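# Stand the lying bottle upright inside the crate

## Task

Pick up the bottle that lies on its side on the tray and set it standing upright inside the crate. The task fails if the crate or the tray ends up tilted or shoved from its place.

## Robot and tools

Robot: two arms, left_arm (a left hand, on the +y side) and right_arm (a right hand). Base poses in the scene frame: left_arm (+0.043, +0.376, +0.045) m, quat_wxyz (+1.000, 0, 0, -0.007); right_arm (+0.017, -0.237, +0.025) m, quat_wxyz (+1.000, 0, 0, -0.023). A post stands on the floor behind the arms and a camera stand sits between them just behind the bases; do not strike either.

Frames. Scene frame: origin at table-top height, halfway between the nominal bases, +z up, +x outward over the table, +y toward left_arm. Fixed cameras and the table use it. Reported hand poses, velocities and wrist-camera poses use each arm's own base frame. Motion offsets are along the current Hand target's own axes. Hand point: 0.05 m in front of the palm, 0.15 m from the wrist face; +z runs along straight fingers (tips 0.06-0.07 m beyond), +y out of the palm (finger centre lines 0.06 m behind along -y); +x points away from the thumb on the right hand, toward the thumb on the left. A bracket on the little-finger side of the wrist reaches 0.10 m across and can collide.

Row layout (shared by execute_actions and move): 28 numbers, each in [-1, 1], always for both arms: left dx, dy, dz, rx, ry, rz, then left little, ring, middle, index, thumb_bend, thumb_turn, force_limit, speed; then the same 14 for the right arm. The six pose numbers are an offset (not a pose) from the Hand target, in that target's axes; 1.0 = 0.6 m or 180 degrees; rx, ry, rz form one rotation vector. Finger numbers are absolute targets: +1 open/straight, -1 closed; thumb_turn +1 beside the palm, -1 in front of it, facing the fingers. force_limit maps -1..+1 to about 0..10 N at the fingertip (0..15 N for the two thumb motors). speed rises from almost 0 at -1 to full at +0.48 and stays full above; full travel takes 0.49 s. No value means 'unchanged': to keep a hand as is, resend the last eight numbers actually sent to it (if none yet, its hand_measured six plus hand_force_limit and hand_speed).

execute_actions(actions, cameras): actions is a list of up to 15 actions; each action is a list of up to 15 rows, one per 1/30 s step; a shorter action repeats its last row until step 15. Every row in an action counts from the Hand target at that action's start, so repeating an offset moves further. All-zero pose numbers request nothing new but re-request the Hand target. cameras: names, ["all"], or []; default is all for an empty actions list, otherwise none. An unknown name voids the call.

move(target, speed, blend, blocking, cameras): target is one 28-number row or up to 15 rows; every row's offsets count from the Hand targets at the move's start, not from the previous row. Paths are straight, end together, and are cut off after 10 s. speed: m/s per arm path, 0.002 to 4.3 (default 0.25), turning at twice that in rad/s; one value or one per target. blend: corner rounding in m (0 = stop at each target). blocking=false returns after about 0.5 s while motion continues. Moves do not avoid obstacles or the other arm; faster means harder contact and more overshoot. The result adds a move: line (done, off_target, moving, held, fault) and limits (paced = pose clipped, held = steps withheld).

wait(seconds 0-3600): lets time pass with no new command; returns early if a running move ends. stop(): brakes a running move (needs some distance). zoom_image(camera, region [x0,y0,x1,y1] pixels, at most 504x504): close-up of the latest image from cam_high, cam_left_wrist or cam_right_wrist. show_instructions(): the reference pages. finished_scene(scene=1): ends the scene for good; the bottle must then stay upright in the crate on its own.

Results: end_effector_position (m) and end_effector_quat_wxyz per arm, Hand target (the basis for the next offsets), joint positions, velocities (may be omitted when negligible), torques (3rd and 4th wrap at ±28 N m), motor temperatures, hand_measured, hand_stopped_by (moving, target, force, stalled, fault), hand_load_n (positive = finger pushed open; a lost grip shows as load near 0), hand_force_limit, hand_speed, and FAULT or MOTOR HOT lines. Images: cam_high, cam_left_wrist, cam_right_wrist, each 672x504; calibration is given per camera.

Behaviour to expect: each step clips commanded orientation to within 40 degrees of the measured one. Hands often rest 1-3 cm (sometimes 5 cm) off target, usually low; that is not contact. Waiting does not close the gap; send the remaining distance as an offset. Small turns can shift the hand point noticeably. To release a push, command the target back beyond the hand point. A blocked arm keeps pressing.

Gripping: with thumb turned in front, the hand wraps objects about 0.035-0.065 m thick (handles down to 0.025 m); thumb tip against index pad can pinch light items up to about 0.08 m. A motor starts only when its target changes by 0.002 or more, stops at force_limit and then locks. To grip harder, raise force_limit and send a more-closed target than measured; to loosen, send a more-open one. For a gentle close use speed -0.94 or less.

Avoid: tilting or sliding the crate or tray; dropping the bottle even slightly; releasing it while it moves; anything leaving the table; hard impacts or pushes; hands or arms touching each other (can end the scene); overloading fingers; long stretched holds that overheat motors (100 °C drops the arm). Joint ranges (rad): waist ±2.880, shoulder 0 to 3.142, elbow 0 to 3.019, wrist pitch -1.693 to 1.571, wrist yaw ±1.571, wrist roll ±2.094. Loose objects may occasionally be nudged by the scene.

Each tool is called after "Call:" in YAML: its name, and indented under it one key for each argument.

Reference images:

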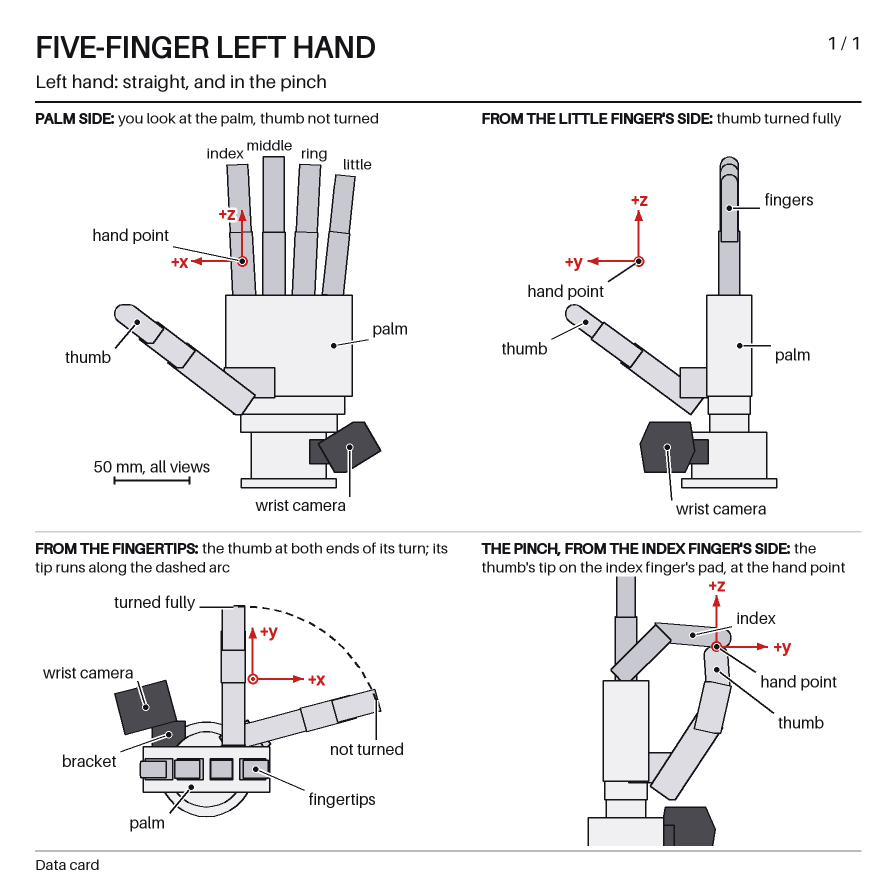

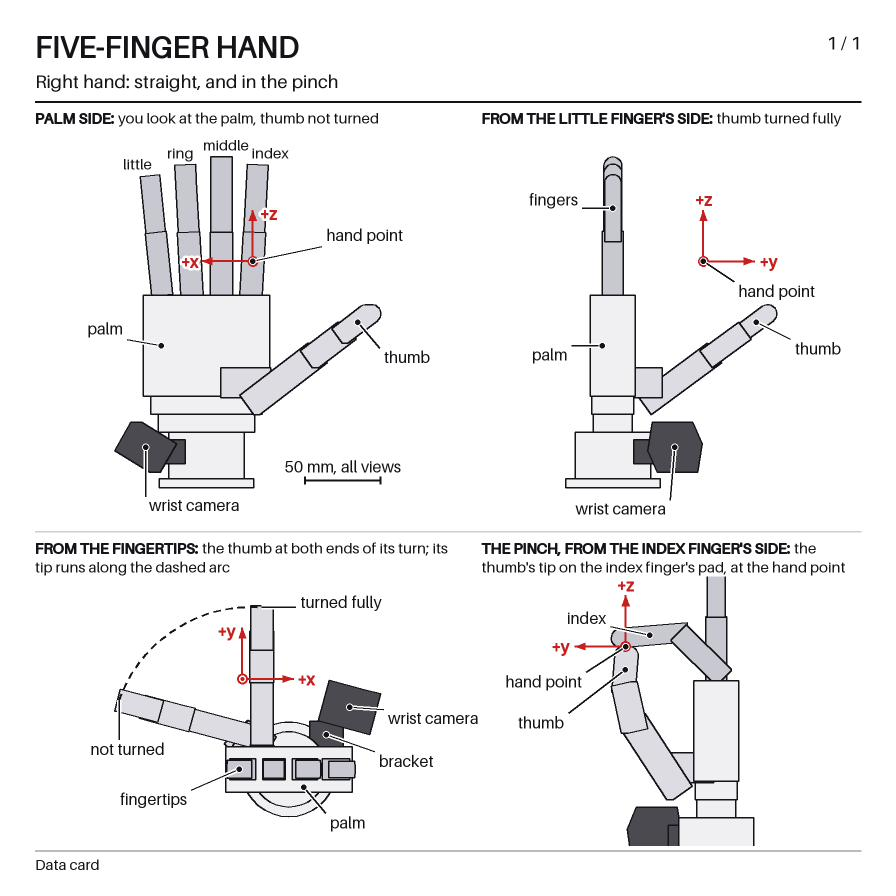

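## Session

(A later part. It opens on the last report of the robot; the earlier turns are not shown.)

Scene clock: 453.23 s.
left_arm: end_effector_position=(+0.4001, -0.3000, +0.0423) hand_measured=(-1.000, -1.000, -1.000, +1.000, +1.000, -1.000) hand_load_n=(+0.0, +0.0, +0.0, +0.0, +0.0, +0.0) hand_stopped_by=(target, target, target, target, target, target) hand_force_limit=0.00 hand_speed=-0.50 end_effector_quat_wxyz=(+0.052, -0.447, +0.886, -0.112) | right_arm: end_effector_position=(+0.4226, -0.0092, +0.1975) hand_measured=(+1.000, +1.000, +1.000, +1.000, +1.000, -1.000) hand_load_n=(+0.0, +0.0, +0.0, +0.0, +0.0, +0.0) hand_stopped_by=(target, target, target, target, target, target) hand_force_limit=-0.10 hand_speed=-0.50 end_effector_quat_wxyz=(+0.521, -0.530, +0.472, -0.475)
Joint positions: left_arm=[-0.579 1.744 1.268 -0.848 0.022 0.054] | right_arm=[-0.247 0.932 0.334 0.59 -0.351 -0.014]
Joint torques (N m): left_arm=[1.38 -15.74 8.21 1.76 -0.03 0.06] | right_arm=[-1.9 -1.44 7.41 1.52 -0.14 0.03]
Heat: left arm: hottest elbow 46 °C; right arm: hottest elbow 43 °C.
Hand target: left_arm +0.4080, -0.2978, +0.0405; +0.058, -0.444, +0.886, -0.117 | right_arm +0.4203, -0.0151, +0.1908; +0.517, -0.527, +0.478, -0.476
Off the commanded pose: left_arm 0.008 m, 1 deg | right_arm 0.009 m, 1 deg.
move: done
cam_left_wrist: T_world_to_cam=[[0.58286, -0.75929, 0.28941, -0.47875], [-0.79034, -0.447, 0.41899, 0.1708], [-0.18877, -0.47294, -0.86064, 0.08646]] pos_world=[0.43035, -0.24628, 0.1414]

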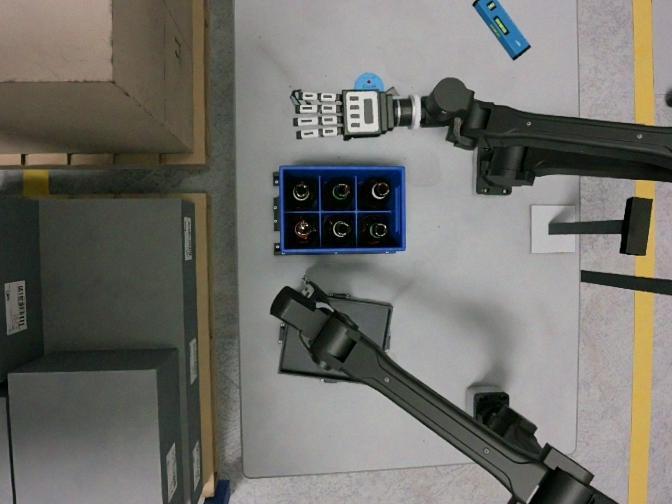

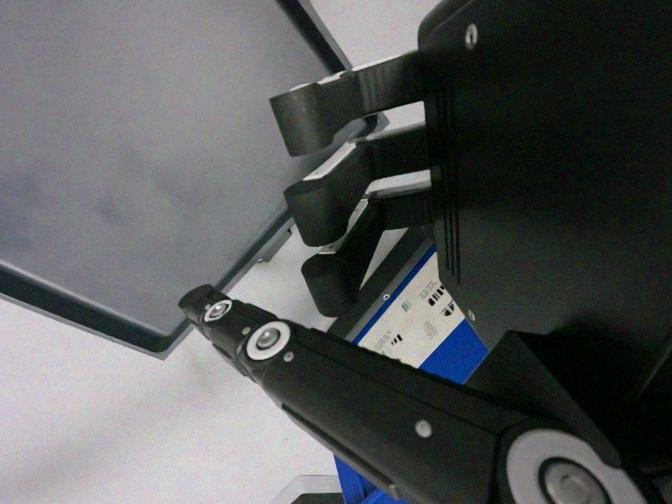

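Call:
move:
  target: [0, 0.0117, 0.0435, 0, 0, 0, -1, -1, -1, 1, 1, -1, 0.0, -0.5, 0, 0, 0, 0, 0, 0, 1, 1, 1, 1, 1, -1, -0.1, -0.5]
  speed: 0.05
  cameras: ["cam_high", "cam_left_wrist"]

Call:
zoom_image:
  camera: "cam_high"
  region: [260, 240, 410, 400]

Scene clock: 454.83 s.
left_arm: end_effector_position=(+0.4006, -0.3003, +0.0162) hand_measured=(-1.000, -1.000, -1.000, +1.000, +1.000, -1.000) hand_load_n=(+0.0, +0.0, +0.0, +0.0, +0.0, +0.0) hand_stopped_by=(target, target, target, target, target, target) hand_force_limit=0.00 hand_speed=-0.50 end_effector_quat_wxyz=(+0.053, -0.447, +0.886, -0.113) | right_arm: end_effector_position=(+0.4226, -0.0092, +0.1975) hand_measured=(+1.000, +1.000, +1.000, +1.000, +1.000, -1.000) hand_load_n=(+0.0, +0.0, +0.0, +0.0, +0.0, +0.0) hand_stopped_by=(target, target, target, target, target, target) hand_force_limit=-0.10 hand_speed=-0.50 end_effector_quat_wxyz=(+0.521, -0.530, +0.472, -0.475)
Joint positions: left_arm=[-0.579 1.777 1.236 -0.781 0.022 0.054] | right_arm=[-0.247 0.932 0.334 0.59 -0.351 -0.014]
Joint torques (N m): left_arm=[2.08 -15.27 7.6 1.83 -0.07 0.12] | right_arm=[-1.9 -1.67 7.39 1.55 -0.13 0.02]
Heat: left arm: hottest elbow 46 °C; right arm: hottest elbow 43 °C.
Hand target: left_arm +0.4079, -0.2978, +0.0135; +0.058, -0.444, +0.886, -0.117 | right_arm +0.4203, -0.0151, +0.1908; +0.517, -0.527, +0.478, -0.476
Off the commanded pose: left_arm 0.008 m, 1 deg | right_arm 0.009 m, 1 deg.
move: done
cam_left_wrist: T_world_to_cam=[[0.58227, -0.75893, 0.29153, -0.47143], [-0.79118, -0.44645, 0.41799, 0.18249], [-0.18707, -0.47403, -0.86041, 0.06293]] pos_world=[0.43065, -0.24648, 0.1153]

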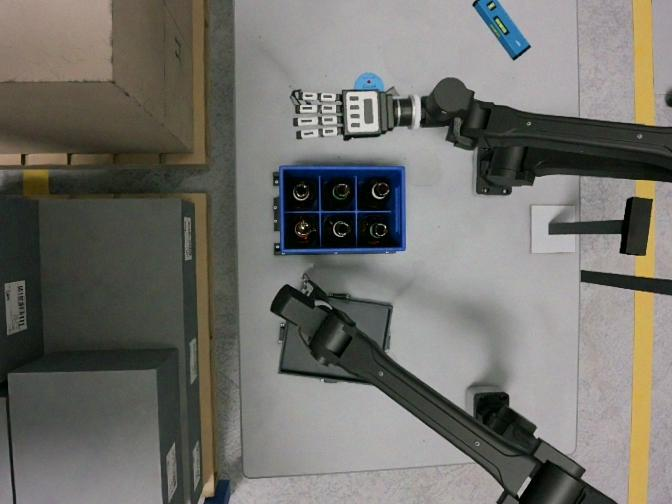

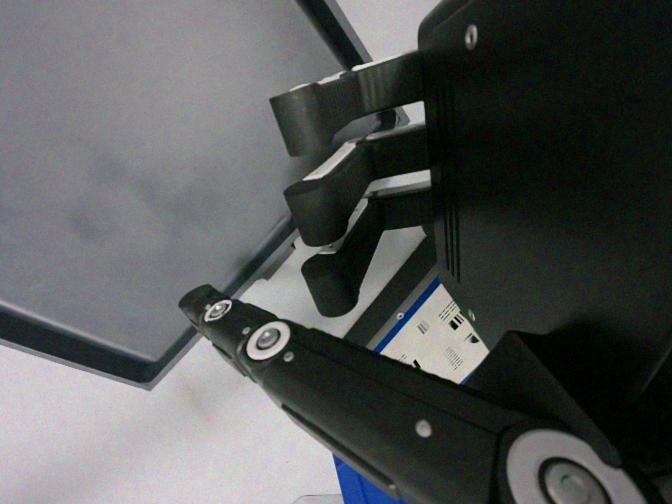

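Scaled by 3.150 from the camera's image (finer frame: 960x720).

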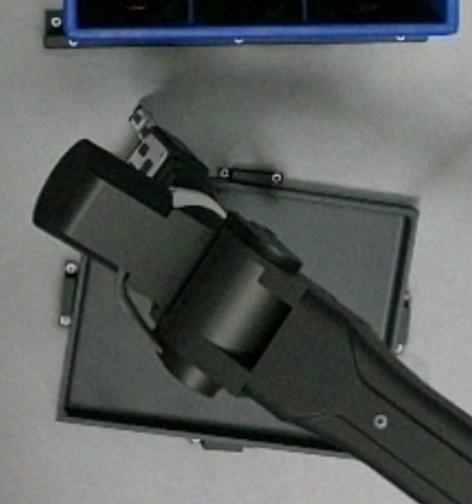

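Call:
move:
  target: [-0.0220, -0.0267, 0.0140, 0, 0, 0, -1, -1, -1, 1, 1, -1, 0.0, -0.5, 0, 0, 0, 0, 0, 0, 1, 1, 1, 1, 1, -1, -0.1, -0.5]
  speed: 0.06
  cameras: ["cam_high"]

Call:
zoom_image:
  camera: "cam_high"
  region: [260, 240, 410, 400]

Scene clock: 456.97 s.
left_arm: end_effector_position=(+0.4103, -0.2923, +0.0026) hand_measured=(-1.000, -1.000, -1.000, +1.000, +1.000, -1.000) hand_load_n=(+0.0, +0.0, +0.0, +0.0, +0.0, +0.5) hand_stopped_by=(target, target, target, target, target, target) hand_force_limit=0.00 hand_speed=-0.50 end_effector_quat_wxyz=(+0.048, -0.449, +0.886, -0.104) | right_arm: end_effector_position=(+0.4226, -0.0092, +0.1975) hand_measured=(+1.000, +1.000, +1.000, +1.000, +1.000, -1.000) hand_load_n=(-0.5, +0.0, +0.0, +0.0, -0.5, +0.0) hand_stopped_by=(target, target, target, target, target, target) hand_force_limit=-0.10 hand_speed=-0.50 end_effector_quat_wxyz=(+0.521, -0.530, +0.472, -0.475)
Joint positions: left_arm=[-0.556 1.818 1.255 -0.781 0.026 0.075] | right_arm=[-0.247 0.932 0.334 0.59 -0.351 -0.014]
Joint torques (N m): left_arm=[1.2 -14.45 10.25 1.25 0.01 0.07] | right_arm=[-1.96 -1.49 7.39 1.5 -0.13 0.02]
Heat: left arm: hottest elbow 46 °C; right arm: hottest elbow 43 °C.
Hand target: left_arm +0.4299, -0.2978, +0.0094; +0.058, -0.444, +0.886, -0.117 | right_arm +0.4203, -0.0151, +0.1908; +0.517, -0.527, +0.478, -0.476
Off the commanded pose: left_arm 0.022 m, 2 deg | right_arm 0.009 m, 1 deg.
move: off_target (left_arm)

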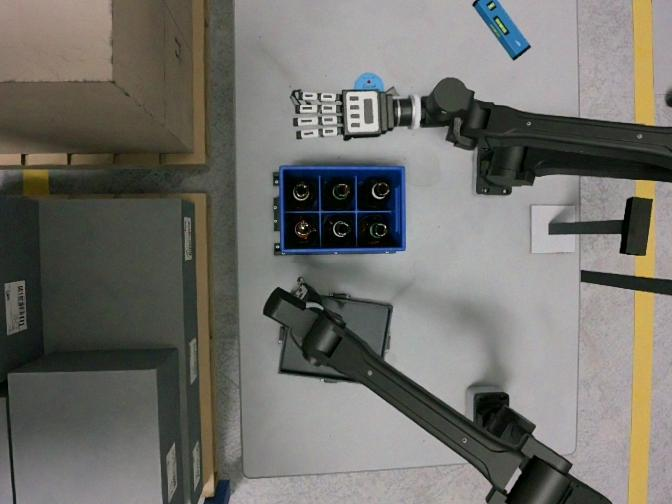

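Scaled by 3.150 from the camera's image (finer frame: 960x720).

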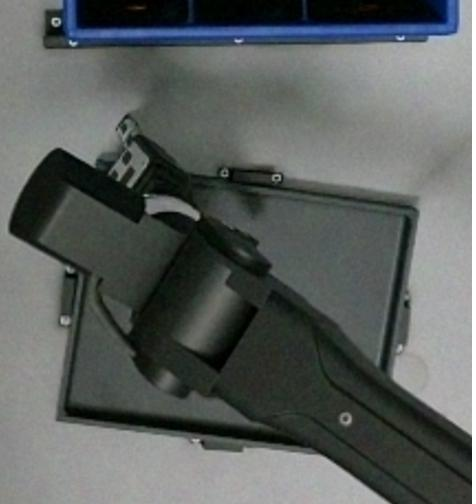

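Call:
move:
  target: [0, -0.0052, -0.0193, 0, 0, 0, -1, -1, -1, 1, 1, -1, 0.0, -0.5, 0, 0, 0, 0, 0, 0, 1, 1, 1, 1, 1, -1, -0.1, -0.5]
  speed: 0.05
  cameras: ["cam_left_wrist"]

Scene clock: 457.90 s.
left_arm: end_effector_position=(+0.4117, -0.2931, +0.0057) hand_measured=(-1.000, -1.000, -1.000, +1.000, +1.000, -1.000) hand_load_n=(+0.0, +0.0, +0.0, +0.0, +0.0, +0.0) hand_stopped_by=(target, target, target, target, target, target) hand_force_limit=0.00 hand_speed=-0.50 end_effector_quat_wxyz=(+0.047, -0.448, +0.887, -0.103) | right_arm: end_effector_position=(+0.4226, -0.0092, +0.1975) hand_measured=(+1.000, +1.000, +1.000, +1.000, +1.000, -1.000) hand_load_n=(+0.0, +0.0, +0.0, +0.0, +0.0, +0.0) hand_stopped_by=(target, target, target, target, target, target) hand_force_limit=-0.10 hand_speed=-0.50 end_effector_quat_wxyz=(+0.521, -0.530, +0.472, -0.475)
Joint positions: left_arm=[-0.556 1.818 1.264 -0.791 0.026 0.075] | right_arm=[-0.247 0.932 0.334 0.59 -0.351 -0.014]
Joint torques (N m): left_arm=[2.02 -16.56 10.66 0.5 0.02 0.11] | right_arm=[-2.02 -1.49 7.41 1.54 -0.13 0.04]
Heat: left arm: hottest elbow 46 °C; right arm: hottest elbow 43 °C.
Hand target: left_arm +0.4300, -0.2979, +0.0214; +0.058, -0.444, +0.886, -0.117 | right_arm +0.4203, -0.0151, +0.1908; +0.517, -0.527, +0.478, -0.476
Off the commanded pose: left_arm 0.025 m, 2 deg | right_arm 0.009 m, 1 deg.
move: off_target (left_arm)
cam_left_wrist: T_world_to_cam=[[0.5882, -0.7623, 0.27005, -0.47266], [-0.78289, -0.45303, 0.42644, 0.19341], [-0.20273, -0.46225, -0.86326, 0.06923]] pos_world=[0.44347, -0.24069, 0.10493]

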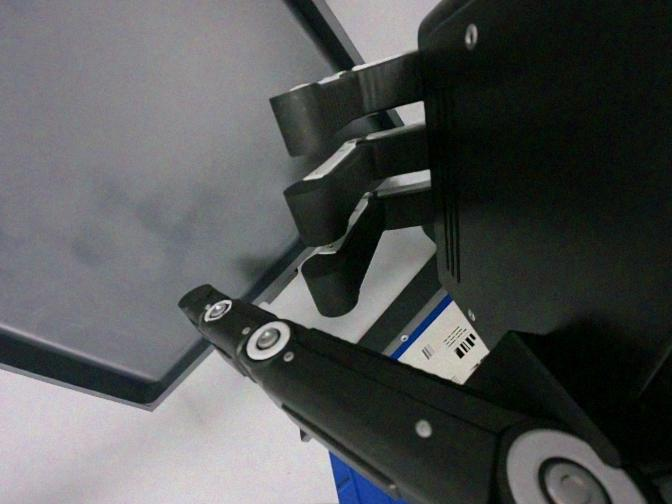

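Call:
move:
  target:
    - [0,-0.0043,-0.0161,0,0,0,-1,-1,-1,1,1,-1,0.0,-0.5,0,0,0,0,0,0,1,1,1,1,1,-1,-0.1,-0.5]
    - [-0.0134,0.0053,-0.0187,0,0,0,-1,-1,-1,1,1,-1,0.0,-0.5,0,0,0,0,0,0,1,1,1,1,1,-1,-0.1,-0.5]
  speed: 0.04
  cameras: ["cam_high"]

Call:
zoom_image:
  camera: "cam_high"
  region: [260, 240, 410, 400]

Scene clock: 460.40 s.
left_arm: end_effector_position=(+0.4158, -0.2858, +0.0129) hand_measured=(-1.000, -1.000, -1.000, +1.000, +1.000, -1.000) hand_load_n=(+0.0, +0.0, +0.0, +0.0, +0.0, +0.0) hand_stopped_by=(target, target, target, target, target, target) hand_force_limit=0.00 hand_speed=-0.50 end_effector_quat_wxyz=(+0.048, -0.448, +0.887, -0.100) | right_arm: end_effector_position=(+0.4226, -0.0092, +0.1975) hand_measured=(+1.000, +1.000, +1.000, +1.000, +1.000, -1.000) hand_load_n=(+0.0, +0.0, +0.0, +0.0, +0.0, +0.0) hand_stopped_by=(target, target, target, target, target, target) hand_force_limit=-0.10 hand_speed=-0.50 end_effector_quat_wxyz=(+0.521, -0.530, +0.472, -0.475)
Joint positions: left_arm=[-0.541 1.81 1.275 -0.815 0.026 0.09] | right_arm=[-0.247 0.932 0.334 0.59 -0.351 -0.014]
Joint torques (N m): left_arm=[1.96 -18.08 9.21 0.76 0.21 0.1] | right_arm=[-1.73 -1.44 7.42 1.47 -0.14 0.02]
Heat: left arm: hottest elbow 46 °C; right arm: hottest elbow 43 °C.
Hand target: left_arm +0.4301, -0.2878, +0.0315; +0.058, -0.444, +0.886, -0.117 | right_arm +0.4203, -0.0151, +0.1908; +0.517, -0.527, +0.478, -0.476
Off the commanded pose: left_arm 0.023 m, 2 deg | right_arm 0.009 m, 1 deg.
move: off_target (left_arm)

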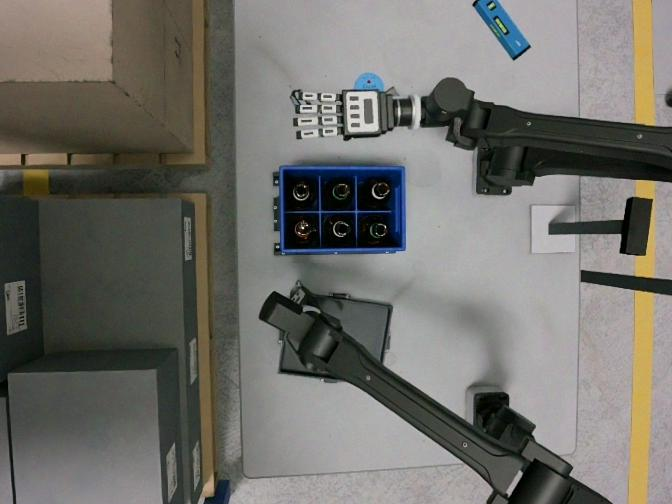

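Scaled by 3.150 from the camera's image (finer frame: 960x720).

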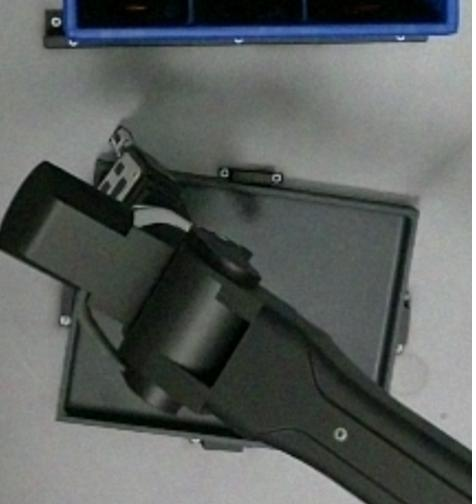

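Call:
move:
  target: [-0.0134,0.0096,-0.0026,0,0,0,-1,-1,-1,1,1,-1,0.0,-0.5,0,0,0,0,0,0,1,1,1,1,1,-1,-0.1,-0.5]
  speed: 0.04
  cameras: ["cam_high"]

Call:
zoom_image:
  camera: "cam_high"
  region: [260, 240, 410, 400]

Scene clock: 461.43 s.
left_arm: end_effector_position=(+0.4215, -0.2789, +0.0182) hand_measured=(-1.000, -1.000, -1.000, +1.000, +1.000, -1.000) hand_load_n=(+0.0, +0.0, +0.0, +0.0, +0.0, +0.0) hand_stopped_by=(target, target, target, target, target, target) hand_force_limit=0.00 hand_speed=-0.50 end_effector_quat_wxyz=(+0.051, -0.448, +0.886, -0.105) | right_arm: end_effector_position=(+0.4226, -0.0092, +0.1975) hand_measured=(+1.000, +1.000, +1.000, +1.000, +1.000, -1.000) hand_load_n=(+0.0, +0.0, +0.0, +0.0, -0.5, +0.0) hand_stopped_by=(target, target, target, target, target, target) hand_force_limit=-0.10 hand_speed=-0.50 end_effector_quat_wxyz=(+0.521, -0.530, +0.472, -0.475)
Joint positions: left_arm=[-0.524 1.799 1.275 -0.815 0.029 0.106] | right_arm=[-0.247 0.932 0.334 0.59 -0.351 -0.014]
Joint torques (N m): left_arm=[1.9 -17.9 8.28 1.06 0.23 0.04] | right_arm=[-1.79 -1.44 7.39 1.52 -0.14 0.03]
Heat: left arm: hottest elbow 46 °C; right arm: hottest elbow 43 °C.
Hand target: left_arm +0.4301, -0.2778, +0.0315; +0.058, -0.444, +0.887, -0.117 | right_arm +0.4203, -0.0151, +0.1908; +0.517, -0.527, +0.478, -0.476
Off the commanded pose: left_arm 0.016 m, 2 deg | right_arm 0.009 m, 1 deg.
move: off_target (left_arm)

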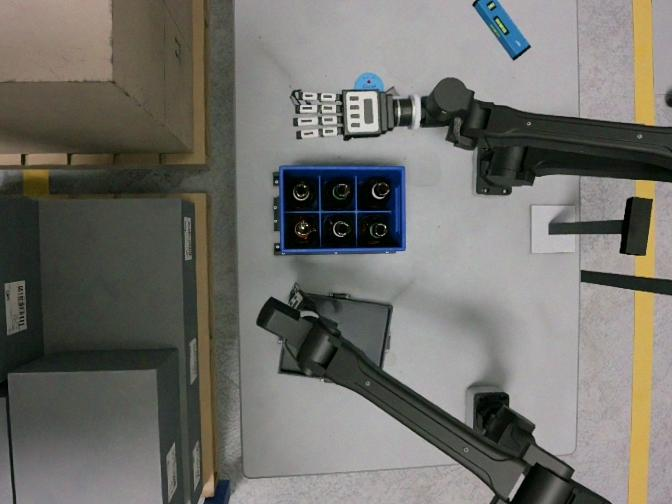

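Scaled by 3.150 from the camera's image (finer frame: 960x720).

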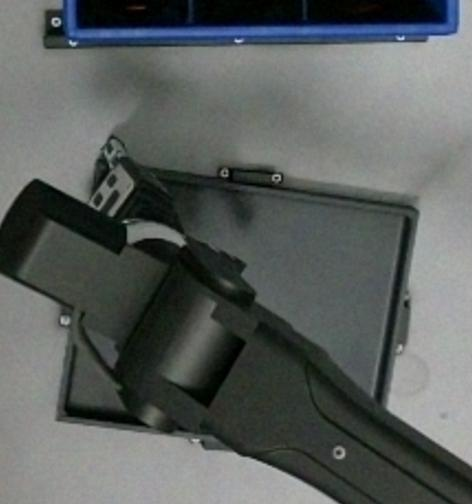

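Call:
move:
  target: [-0.0057,0.0167,0.0059,0,0,0,-1,-1,-1,1,1,-1,0.0,-0.5,0,0,0,0,0,0,1,1,1,1,1,-1,-0.1,-0.5]
  speed: 0.04
  cameras: ["cam_high"]

Call:
zoom_image:
  camera: "cam_high"
  region: [260, 240, 410, 400]

Scene clock: 462.63 s.
left_arm: end_effector_position=(+0.4158, -0.2722, +0.0156) hand_measured=(-1.000, -1.000, -1.000, +1.000, +1.000, -1.000) hand_load_n=(+0.0, +0.0, +0.0, +0.0, +0.0, +0.0) hand_stopped_by=(target, target, target, target, target, target) hand_force_limit=0.00 hand_speed=-0.50 end_effector_quat_wxyz=(+0.048, -0.447, +0.887, -0.101) | right_arm: end_effector_position=(+0.4226, -0.0092, +0.1975) hand_measured=(+1.000, +1.000, +1.000, +1.000, +1.000, -1.000) hand_load_n=(+0.0, +0.0, +0.0, +0.0, +0.0, +0.0) hand_stopped_by=(target, target, target, target, target, target) hand_force_limit=-0.10 hand_speed=-0.50 end_effector_quat_wxyz=(+0.521, -0.530, +0.472, -0.475)
Joint positions: left_arm=[-0.518 1.79 1.254 -0.812 0.032 0.115] | right_arm=[-0.247 0.932 0.334 0.59 -0.351 -0.014]
Joint torques (N m): left_arm=[2.78 -17.14 7.5 1.73 0.15 0.09] | right_arm=[-1.79 -1.44 7.38 1.54 -0.13 0.03]
Heat: left arm: hottest elbow 46 °C; right arm: hottest elbow 43 °C.
Hand target: left_arm +0.4250, -0.2698, +0.0254; +0.058, -0.444, +0.886, -0.117 | right_arm +0.4203, -0.0151, +0.1908; +0.517, -0.527, +0.478, -0.476
Off the commanded pose: left_arm 0.014 m, 2 deg | right_arm 0.009 m, 1 deg.
move: off_target (left_arm)

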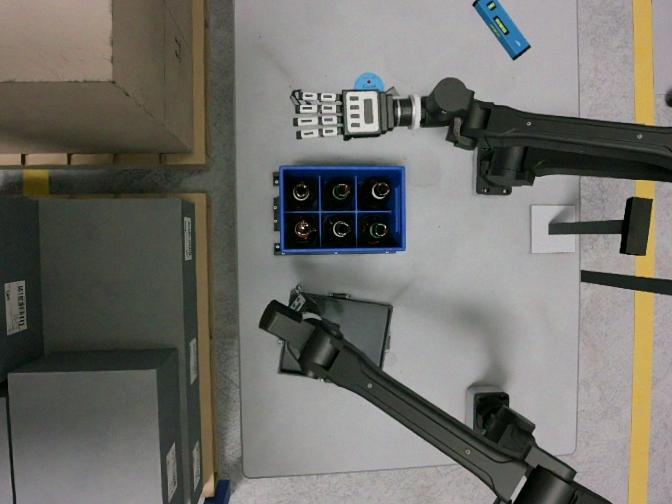

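Scaled by 3.150 from the camera's image (finer frame: 960x720).

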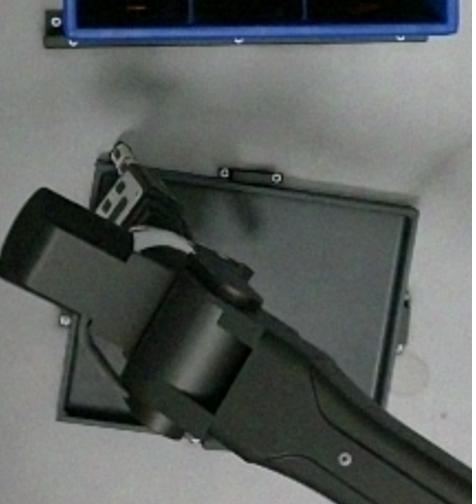

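Call:
zoom_image:
  camera: "cam_high"
  region: [270, 275, 330, 320]

Scaled by 8.400 from the camera's image (finer frame: 960x720).

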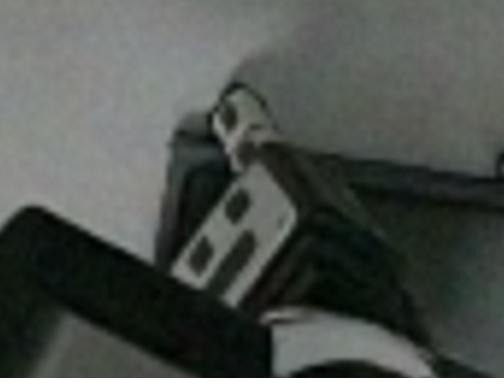

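Call:
move:
  target: [-0.0134,0.0114,0.0039,0,0,0,-1,-1,-1,1,1,-1,0.0,-0.5,0,0,0,0,0,0,1,1,1,1,1,-1,-0.1,-0.5]
  speed: 0.04
  cameras: ["cam_high"]

Call:
zoom_image:
  camera: "cam_high"
  region: [260, 240, 410, 400]

Call:
zoom_image:
  camera: "cam_high"
  region: [270, 275, 330, 320]

Scene clock: 463.93 s.
left_arm: end_effector_position=(+0.4185, -0.2670, +0.0143) hand_measured=(-1.000, -1.000, -1.000, +1.000, +1.000, -1.000) hand_load_n=(+0.0, +0.0, +0.0, +0.0, +0.0, +0.0) hand_stopped_by=(target, target, target, target, target, target) hand_force_limit=0.00 hand_speed=-0.50 end_effector_quat_wxyz=(+0.050, -0.446, +0.887, -0.109) | right_arm: end_effector_position=(+0.4226, -0.0092, +0.1975) hand_measured=(+1.000, +1.000, +1.000, +1.000, +1.000, -1.000) hand_load_n=(+0.0, +0.0, +0.0, +0.0, +0.0, +0.0) hand_stopped_by=(target, target, target, target, target, target) hand_force_limit=-0.10 hand_speed=-0.50 end_effector_quat_wxyz=(+0.521, -0.530, +0.472, -0.475)
Joint positions: left_arm=[-0.505 1.783 1.239 -0.791 0.041 0.128] | right_arm=[-0.247 0.932 0.334 0.59 -0.351 -0.014]
Joint torques (N m): left_arm=[3.19 -18.49 7.19 1.46 0.06 0.14] | right_arm=[-1.96 -1.55 7.36 1.52 -0.14 0.02]
Heat: left arm: hottest elbow 46 °C; right arm: hottest elbow 43 °C.
Hand target: left_arm +0.4252, -0.2597, +0.0214; +0.058, -0.444, +0.886, -0.117 | right_arm +0.4203, -0.0151, +0.1908; +0.517, -0.527, +0.478, -0.476
Off the commanded pose: left_arm 0.012 m, 1 deg | right_arm 0.009 m, 1 deg.
move: off_target (left_arm)

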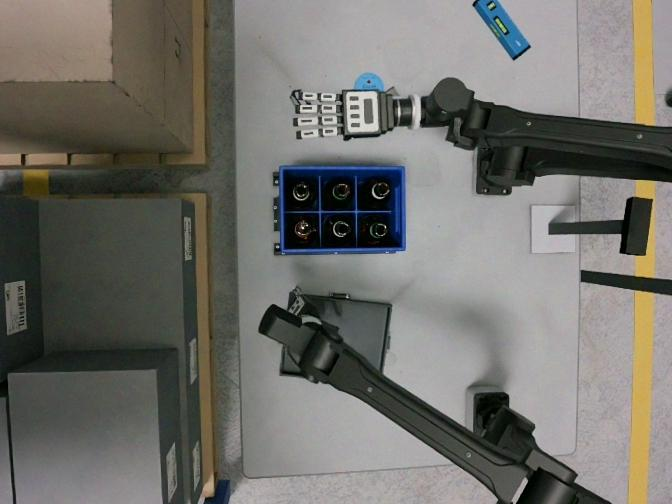

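Scaled by 3.150 from the camera's image (finer frame: 960x720).

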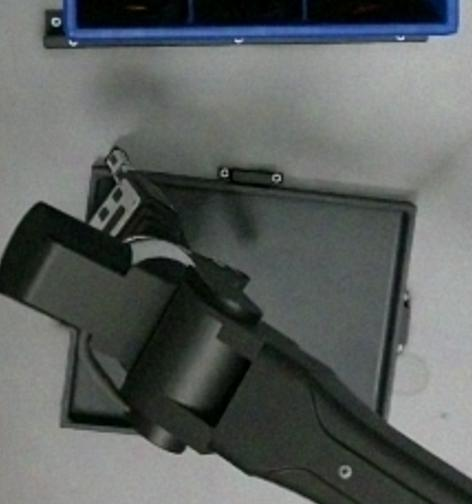

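Scaled by 8.400 from the camera's image (finer frame: 960x720).

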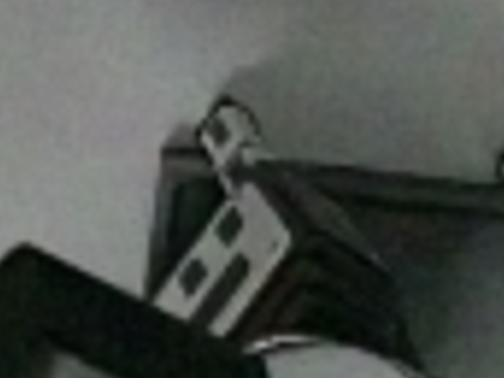

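Call:
move:
  target:
    - [0.0214,-0.0154,0.0041,0,0,0,-1,-1,-1,1,1,-1,0.0,-0.5,0,0,0,0,0,0,1,1,1,1,1,-1,-0.1,-0.5]
    - [0.0214,-0.0370,-0.0764,0,0,0,-1,-1,-1,1,1,-1,0.0,-0.5,0,0,0,0,0,0,1,1,1,1,1,-1,-0.1,-0.5]
    - [0.0214,-0.1233,-0.3984,0,0,0,-1,-1,-1,1,1,-1,0.0,-0.5,0,0,0,0,0,0,1,1,1,1,1,-1,-0.1,-0.5]
  speed: [0.04,0.06,0.15]
  blend: [0,0.02,0]
  cameras: ["cam_high"]

Call:
zoom_image:
  camera: "cam_high"
  region: [260, 240, 410, 400]

Scene clock: 493.77 s.
left_arm: end_effector_position=(+0.4185, -0.2689, +0.2506) hand_measured=(-1.000, -1.000, -1.000, +1.000, +1.000, -1.000) hand_load_n=(+0.0, +0.0, +0.0, +0.0, +0.0, +0.0) hand_stopped_by=(target, target, target, target, target, target) hand_force_limit=0.00 hand_speed=-0.50 end_effector_quat_wxyz=(+0.045, -0.445, +0.889, -0.101) | right_arm: end_effector_position=(+0.4226, -0.0092, +0.1975) hand_measured=(+1.000, +1.000, +1.000, +1.000, +1.000, -1.000) hand_load_n=(+0.0, +0.0, +0.0, +0.0, +0.0, +0.0) hand_stopped_by=(target, target, target, target, target, target) hand_force_limit=-0.10 hand_speed=-0.50 end_effector_quat_wxyz=(+0.521, -0.530, +0.472, -0.475)
Joint positions: left_arm=[-0.51 1.65 1.709 -1.412 0.038 0.129] | right_arm=[-0.247 0.932 0.334 0.59 -0.351 -0.014]
Joint torques (N m): left_arm=[0.44 -15.09 12.18 0.79 -0.04 -0.16] | right_arm=[-2.02 -1.44 7.34 1.51 -0.12 0.02]
Motor temperatures (°C): left_arm=[36 39 42 32 34 38] | right_arm=[32 38 43 32 31 29]
Heat: left arm: hottest elbow 42 °C; right arm: hottest elbow 43 °C.
Hand target: left_arm +0.4253, -0.2756, +0.2714; +0.058, -0.444, +0.887, -0.117 | right_arm +0.4203, -0.0151, +0.1908; +0.517, -0.527, +0.478, -0.476
Off the commanded pose: left_arm 0.023 m, 2 deg | right_arm 0.009 m, 1 deg.
move: off_target (left_arm)

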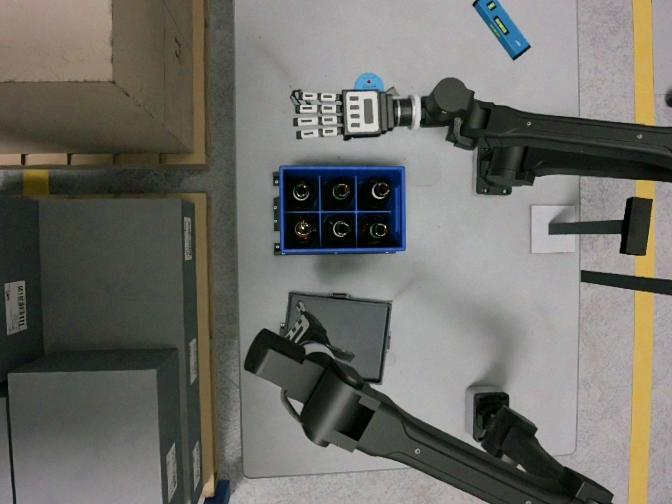

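Scaled by 3.150 from the camera's image (finer frame: 960x720).

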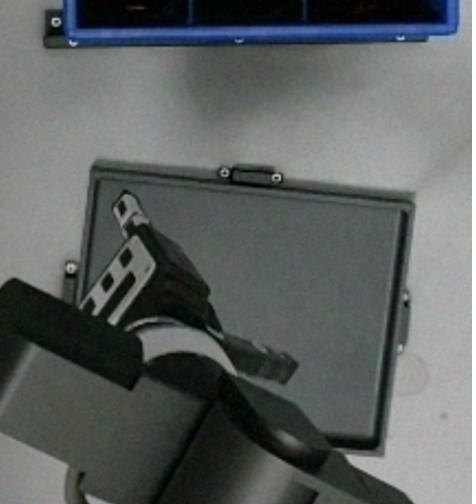

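Call:
move:
  target: [-0.1504,0.209,-0.056,0,0,0,-1,-1,-1,1,1,-1,0.0,-0.5,0,0,0,0,0,0,1,1,1,1,1,-1,-0.1,-0.5]
  speed: 0.2
  cameras: ["cam_high","cam_left_wrist"]

Call:
zoom_image:
  camera: "cam_high"
  region: [260, 150, 420, 400]

Scene clock: 495.73 s.
left_arm: end_effector_position=(+0.3749, -0.1294, +0.2661) hand_measured=(-1.000, -1.000, -1.000, +1.000, +1.000, -1.000) hand_load_n=(+0.0, +0.0, +0.0, +0.0, +0.0, +0.0) hand_stopped_by=(target, target, target, target, target, target) hand_force_limit=0.00 hand_speed=-0.50 end_effector_quat_wxyz=(+0.052, -0.449, +0.885, -0.111) | right_arm: end_effector_position=(+0.4226, -0.0092, +0.1975) hand_measured=(+1.000, +1.000, +1.000, +1.000, +1.000, -1.000) hand_load_n=(-0.5, +0.0, +0.0, +0.0, +0.0, +0.0) hand_stopped_by=(target, target, target, target, target, target) hand_force_limit=-0.10 hand_speed=-0.50 end_effector_quat_wxyz=(+0.521, -0.530, +0.472, -0.475)
Joint positions: left_arm=[-0.265 1.389 1.457 -1.412 0.094 0.356] | right_arm=[-0.247 0.932 0.334 0.59 -0.351 -0.014]
Joint torques (N m): left_arm=[1.55 -11.22 8.53 1.21 0.28 0.04] | right_arm=[-2.02 -1.49 7.39 1.54 -0.13 0.02]
Heat: left arm: hottest elbow 42 °C; right arm: hottest elbow 43 °C.
Hand target: left_arm +0.3755, -0.1256, +0.2714; +0.058, -0.444, +0.886, -0.117 | right_arm +0.4203, -0.0151, +0.1908; +0.517, -0.527, +0.478, -0.476
Off the commanded pose: left_arm 0.006 m, 1 deg | right_arm 0.009 m, 1 deg.
move: done
cam_left_wrist: T_world_to_cam=[[0.58556, -0.75847, 0.28608, -0.39933], [-0.78832, -0.4506, 0.41894, 0.13211], [-0.18885, -0.47084, -0.86177, 0.35569]] pos_world=[0.40515, -0.07588, 0.36541]

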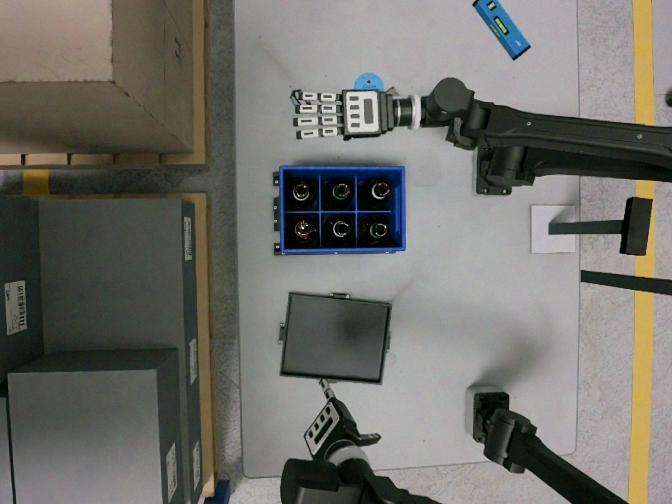

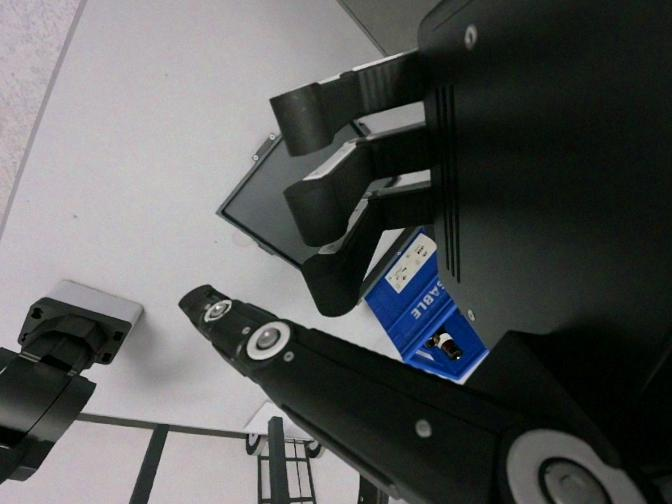

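Scaled by 2.016 from the camera's image (finer frame: 960x720).

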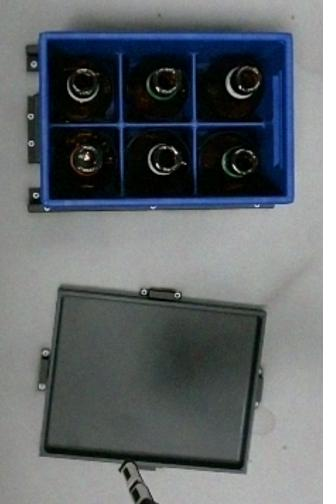

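Call:
finished_scene:

The scene is finished: the task was done.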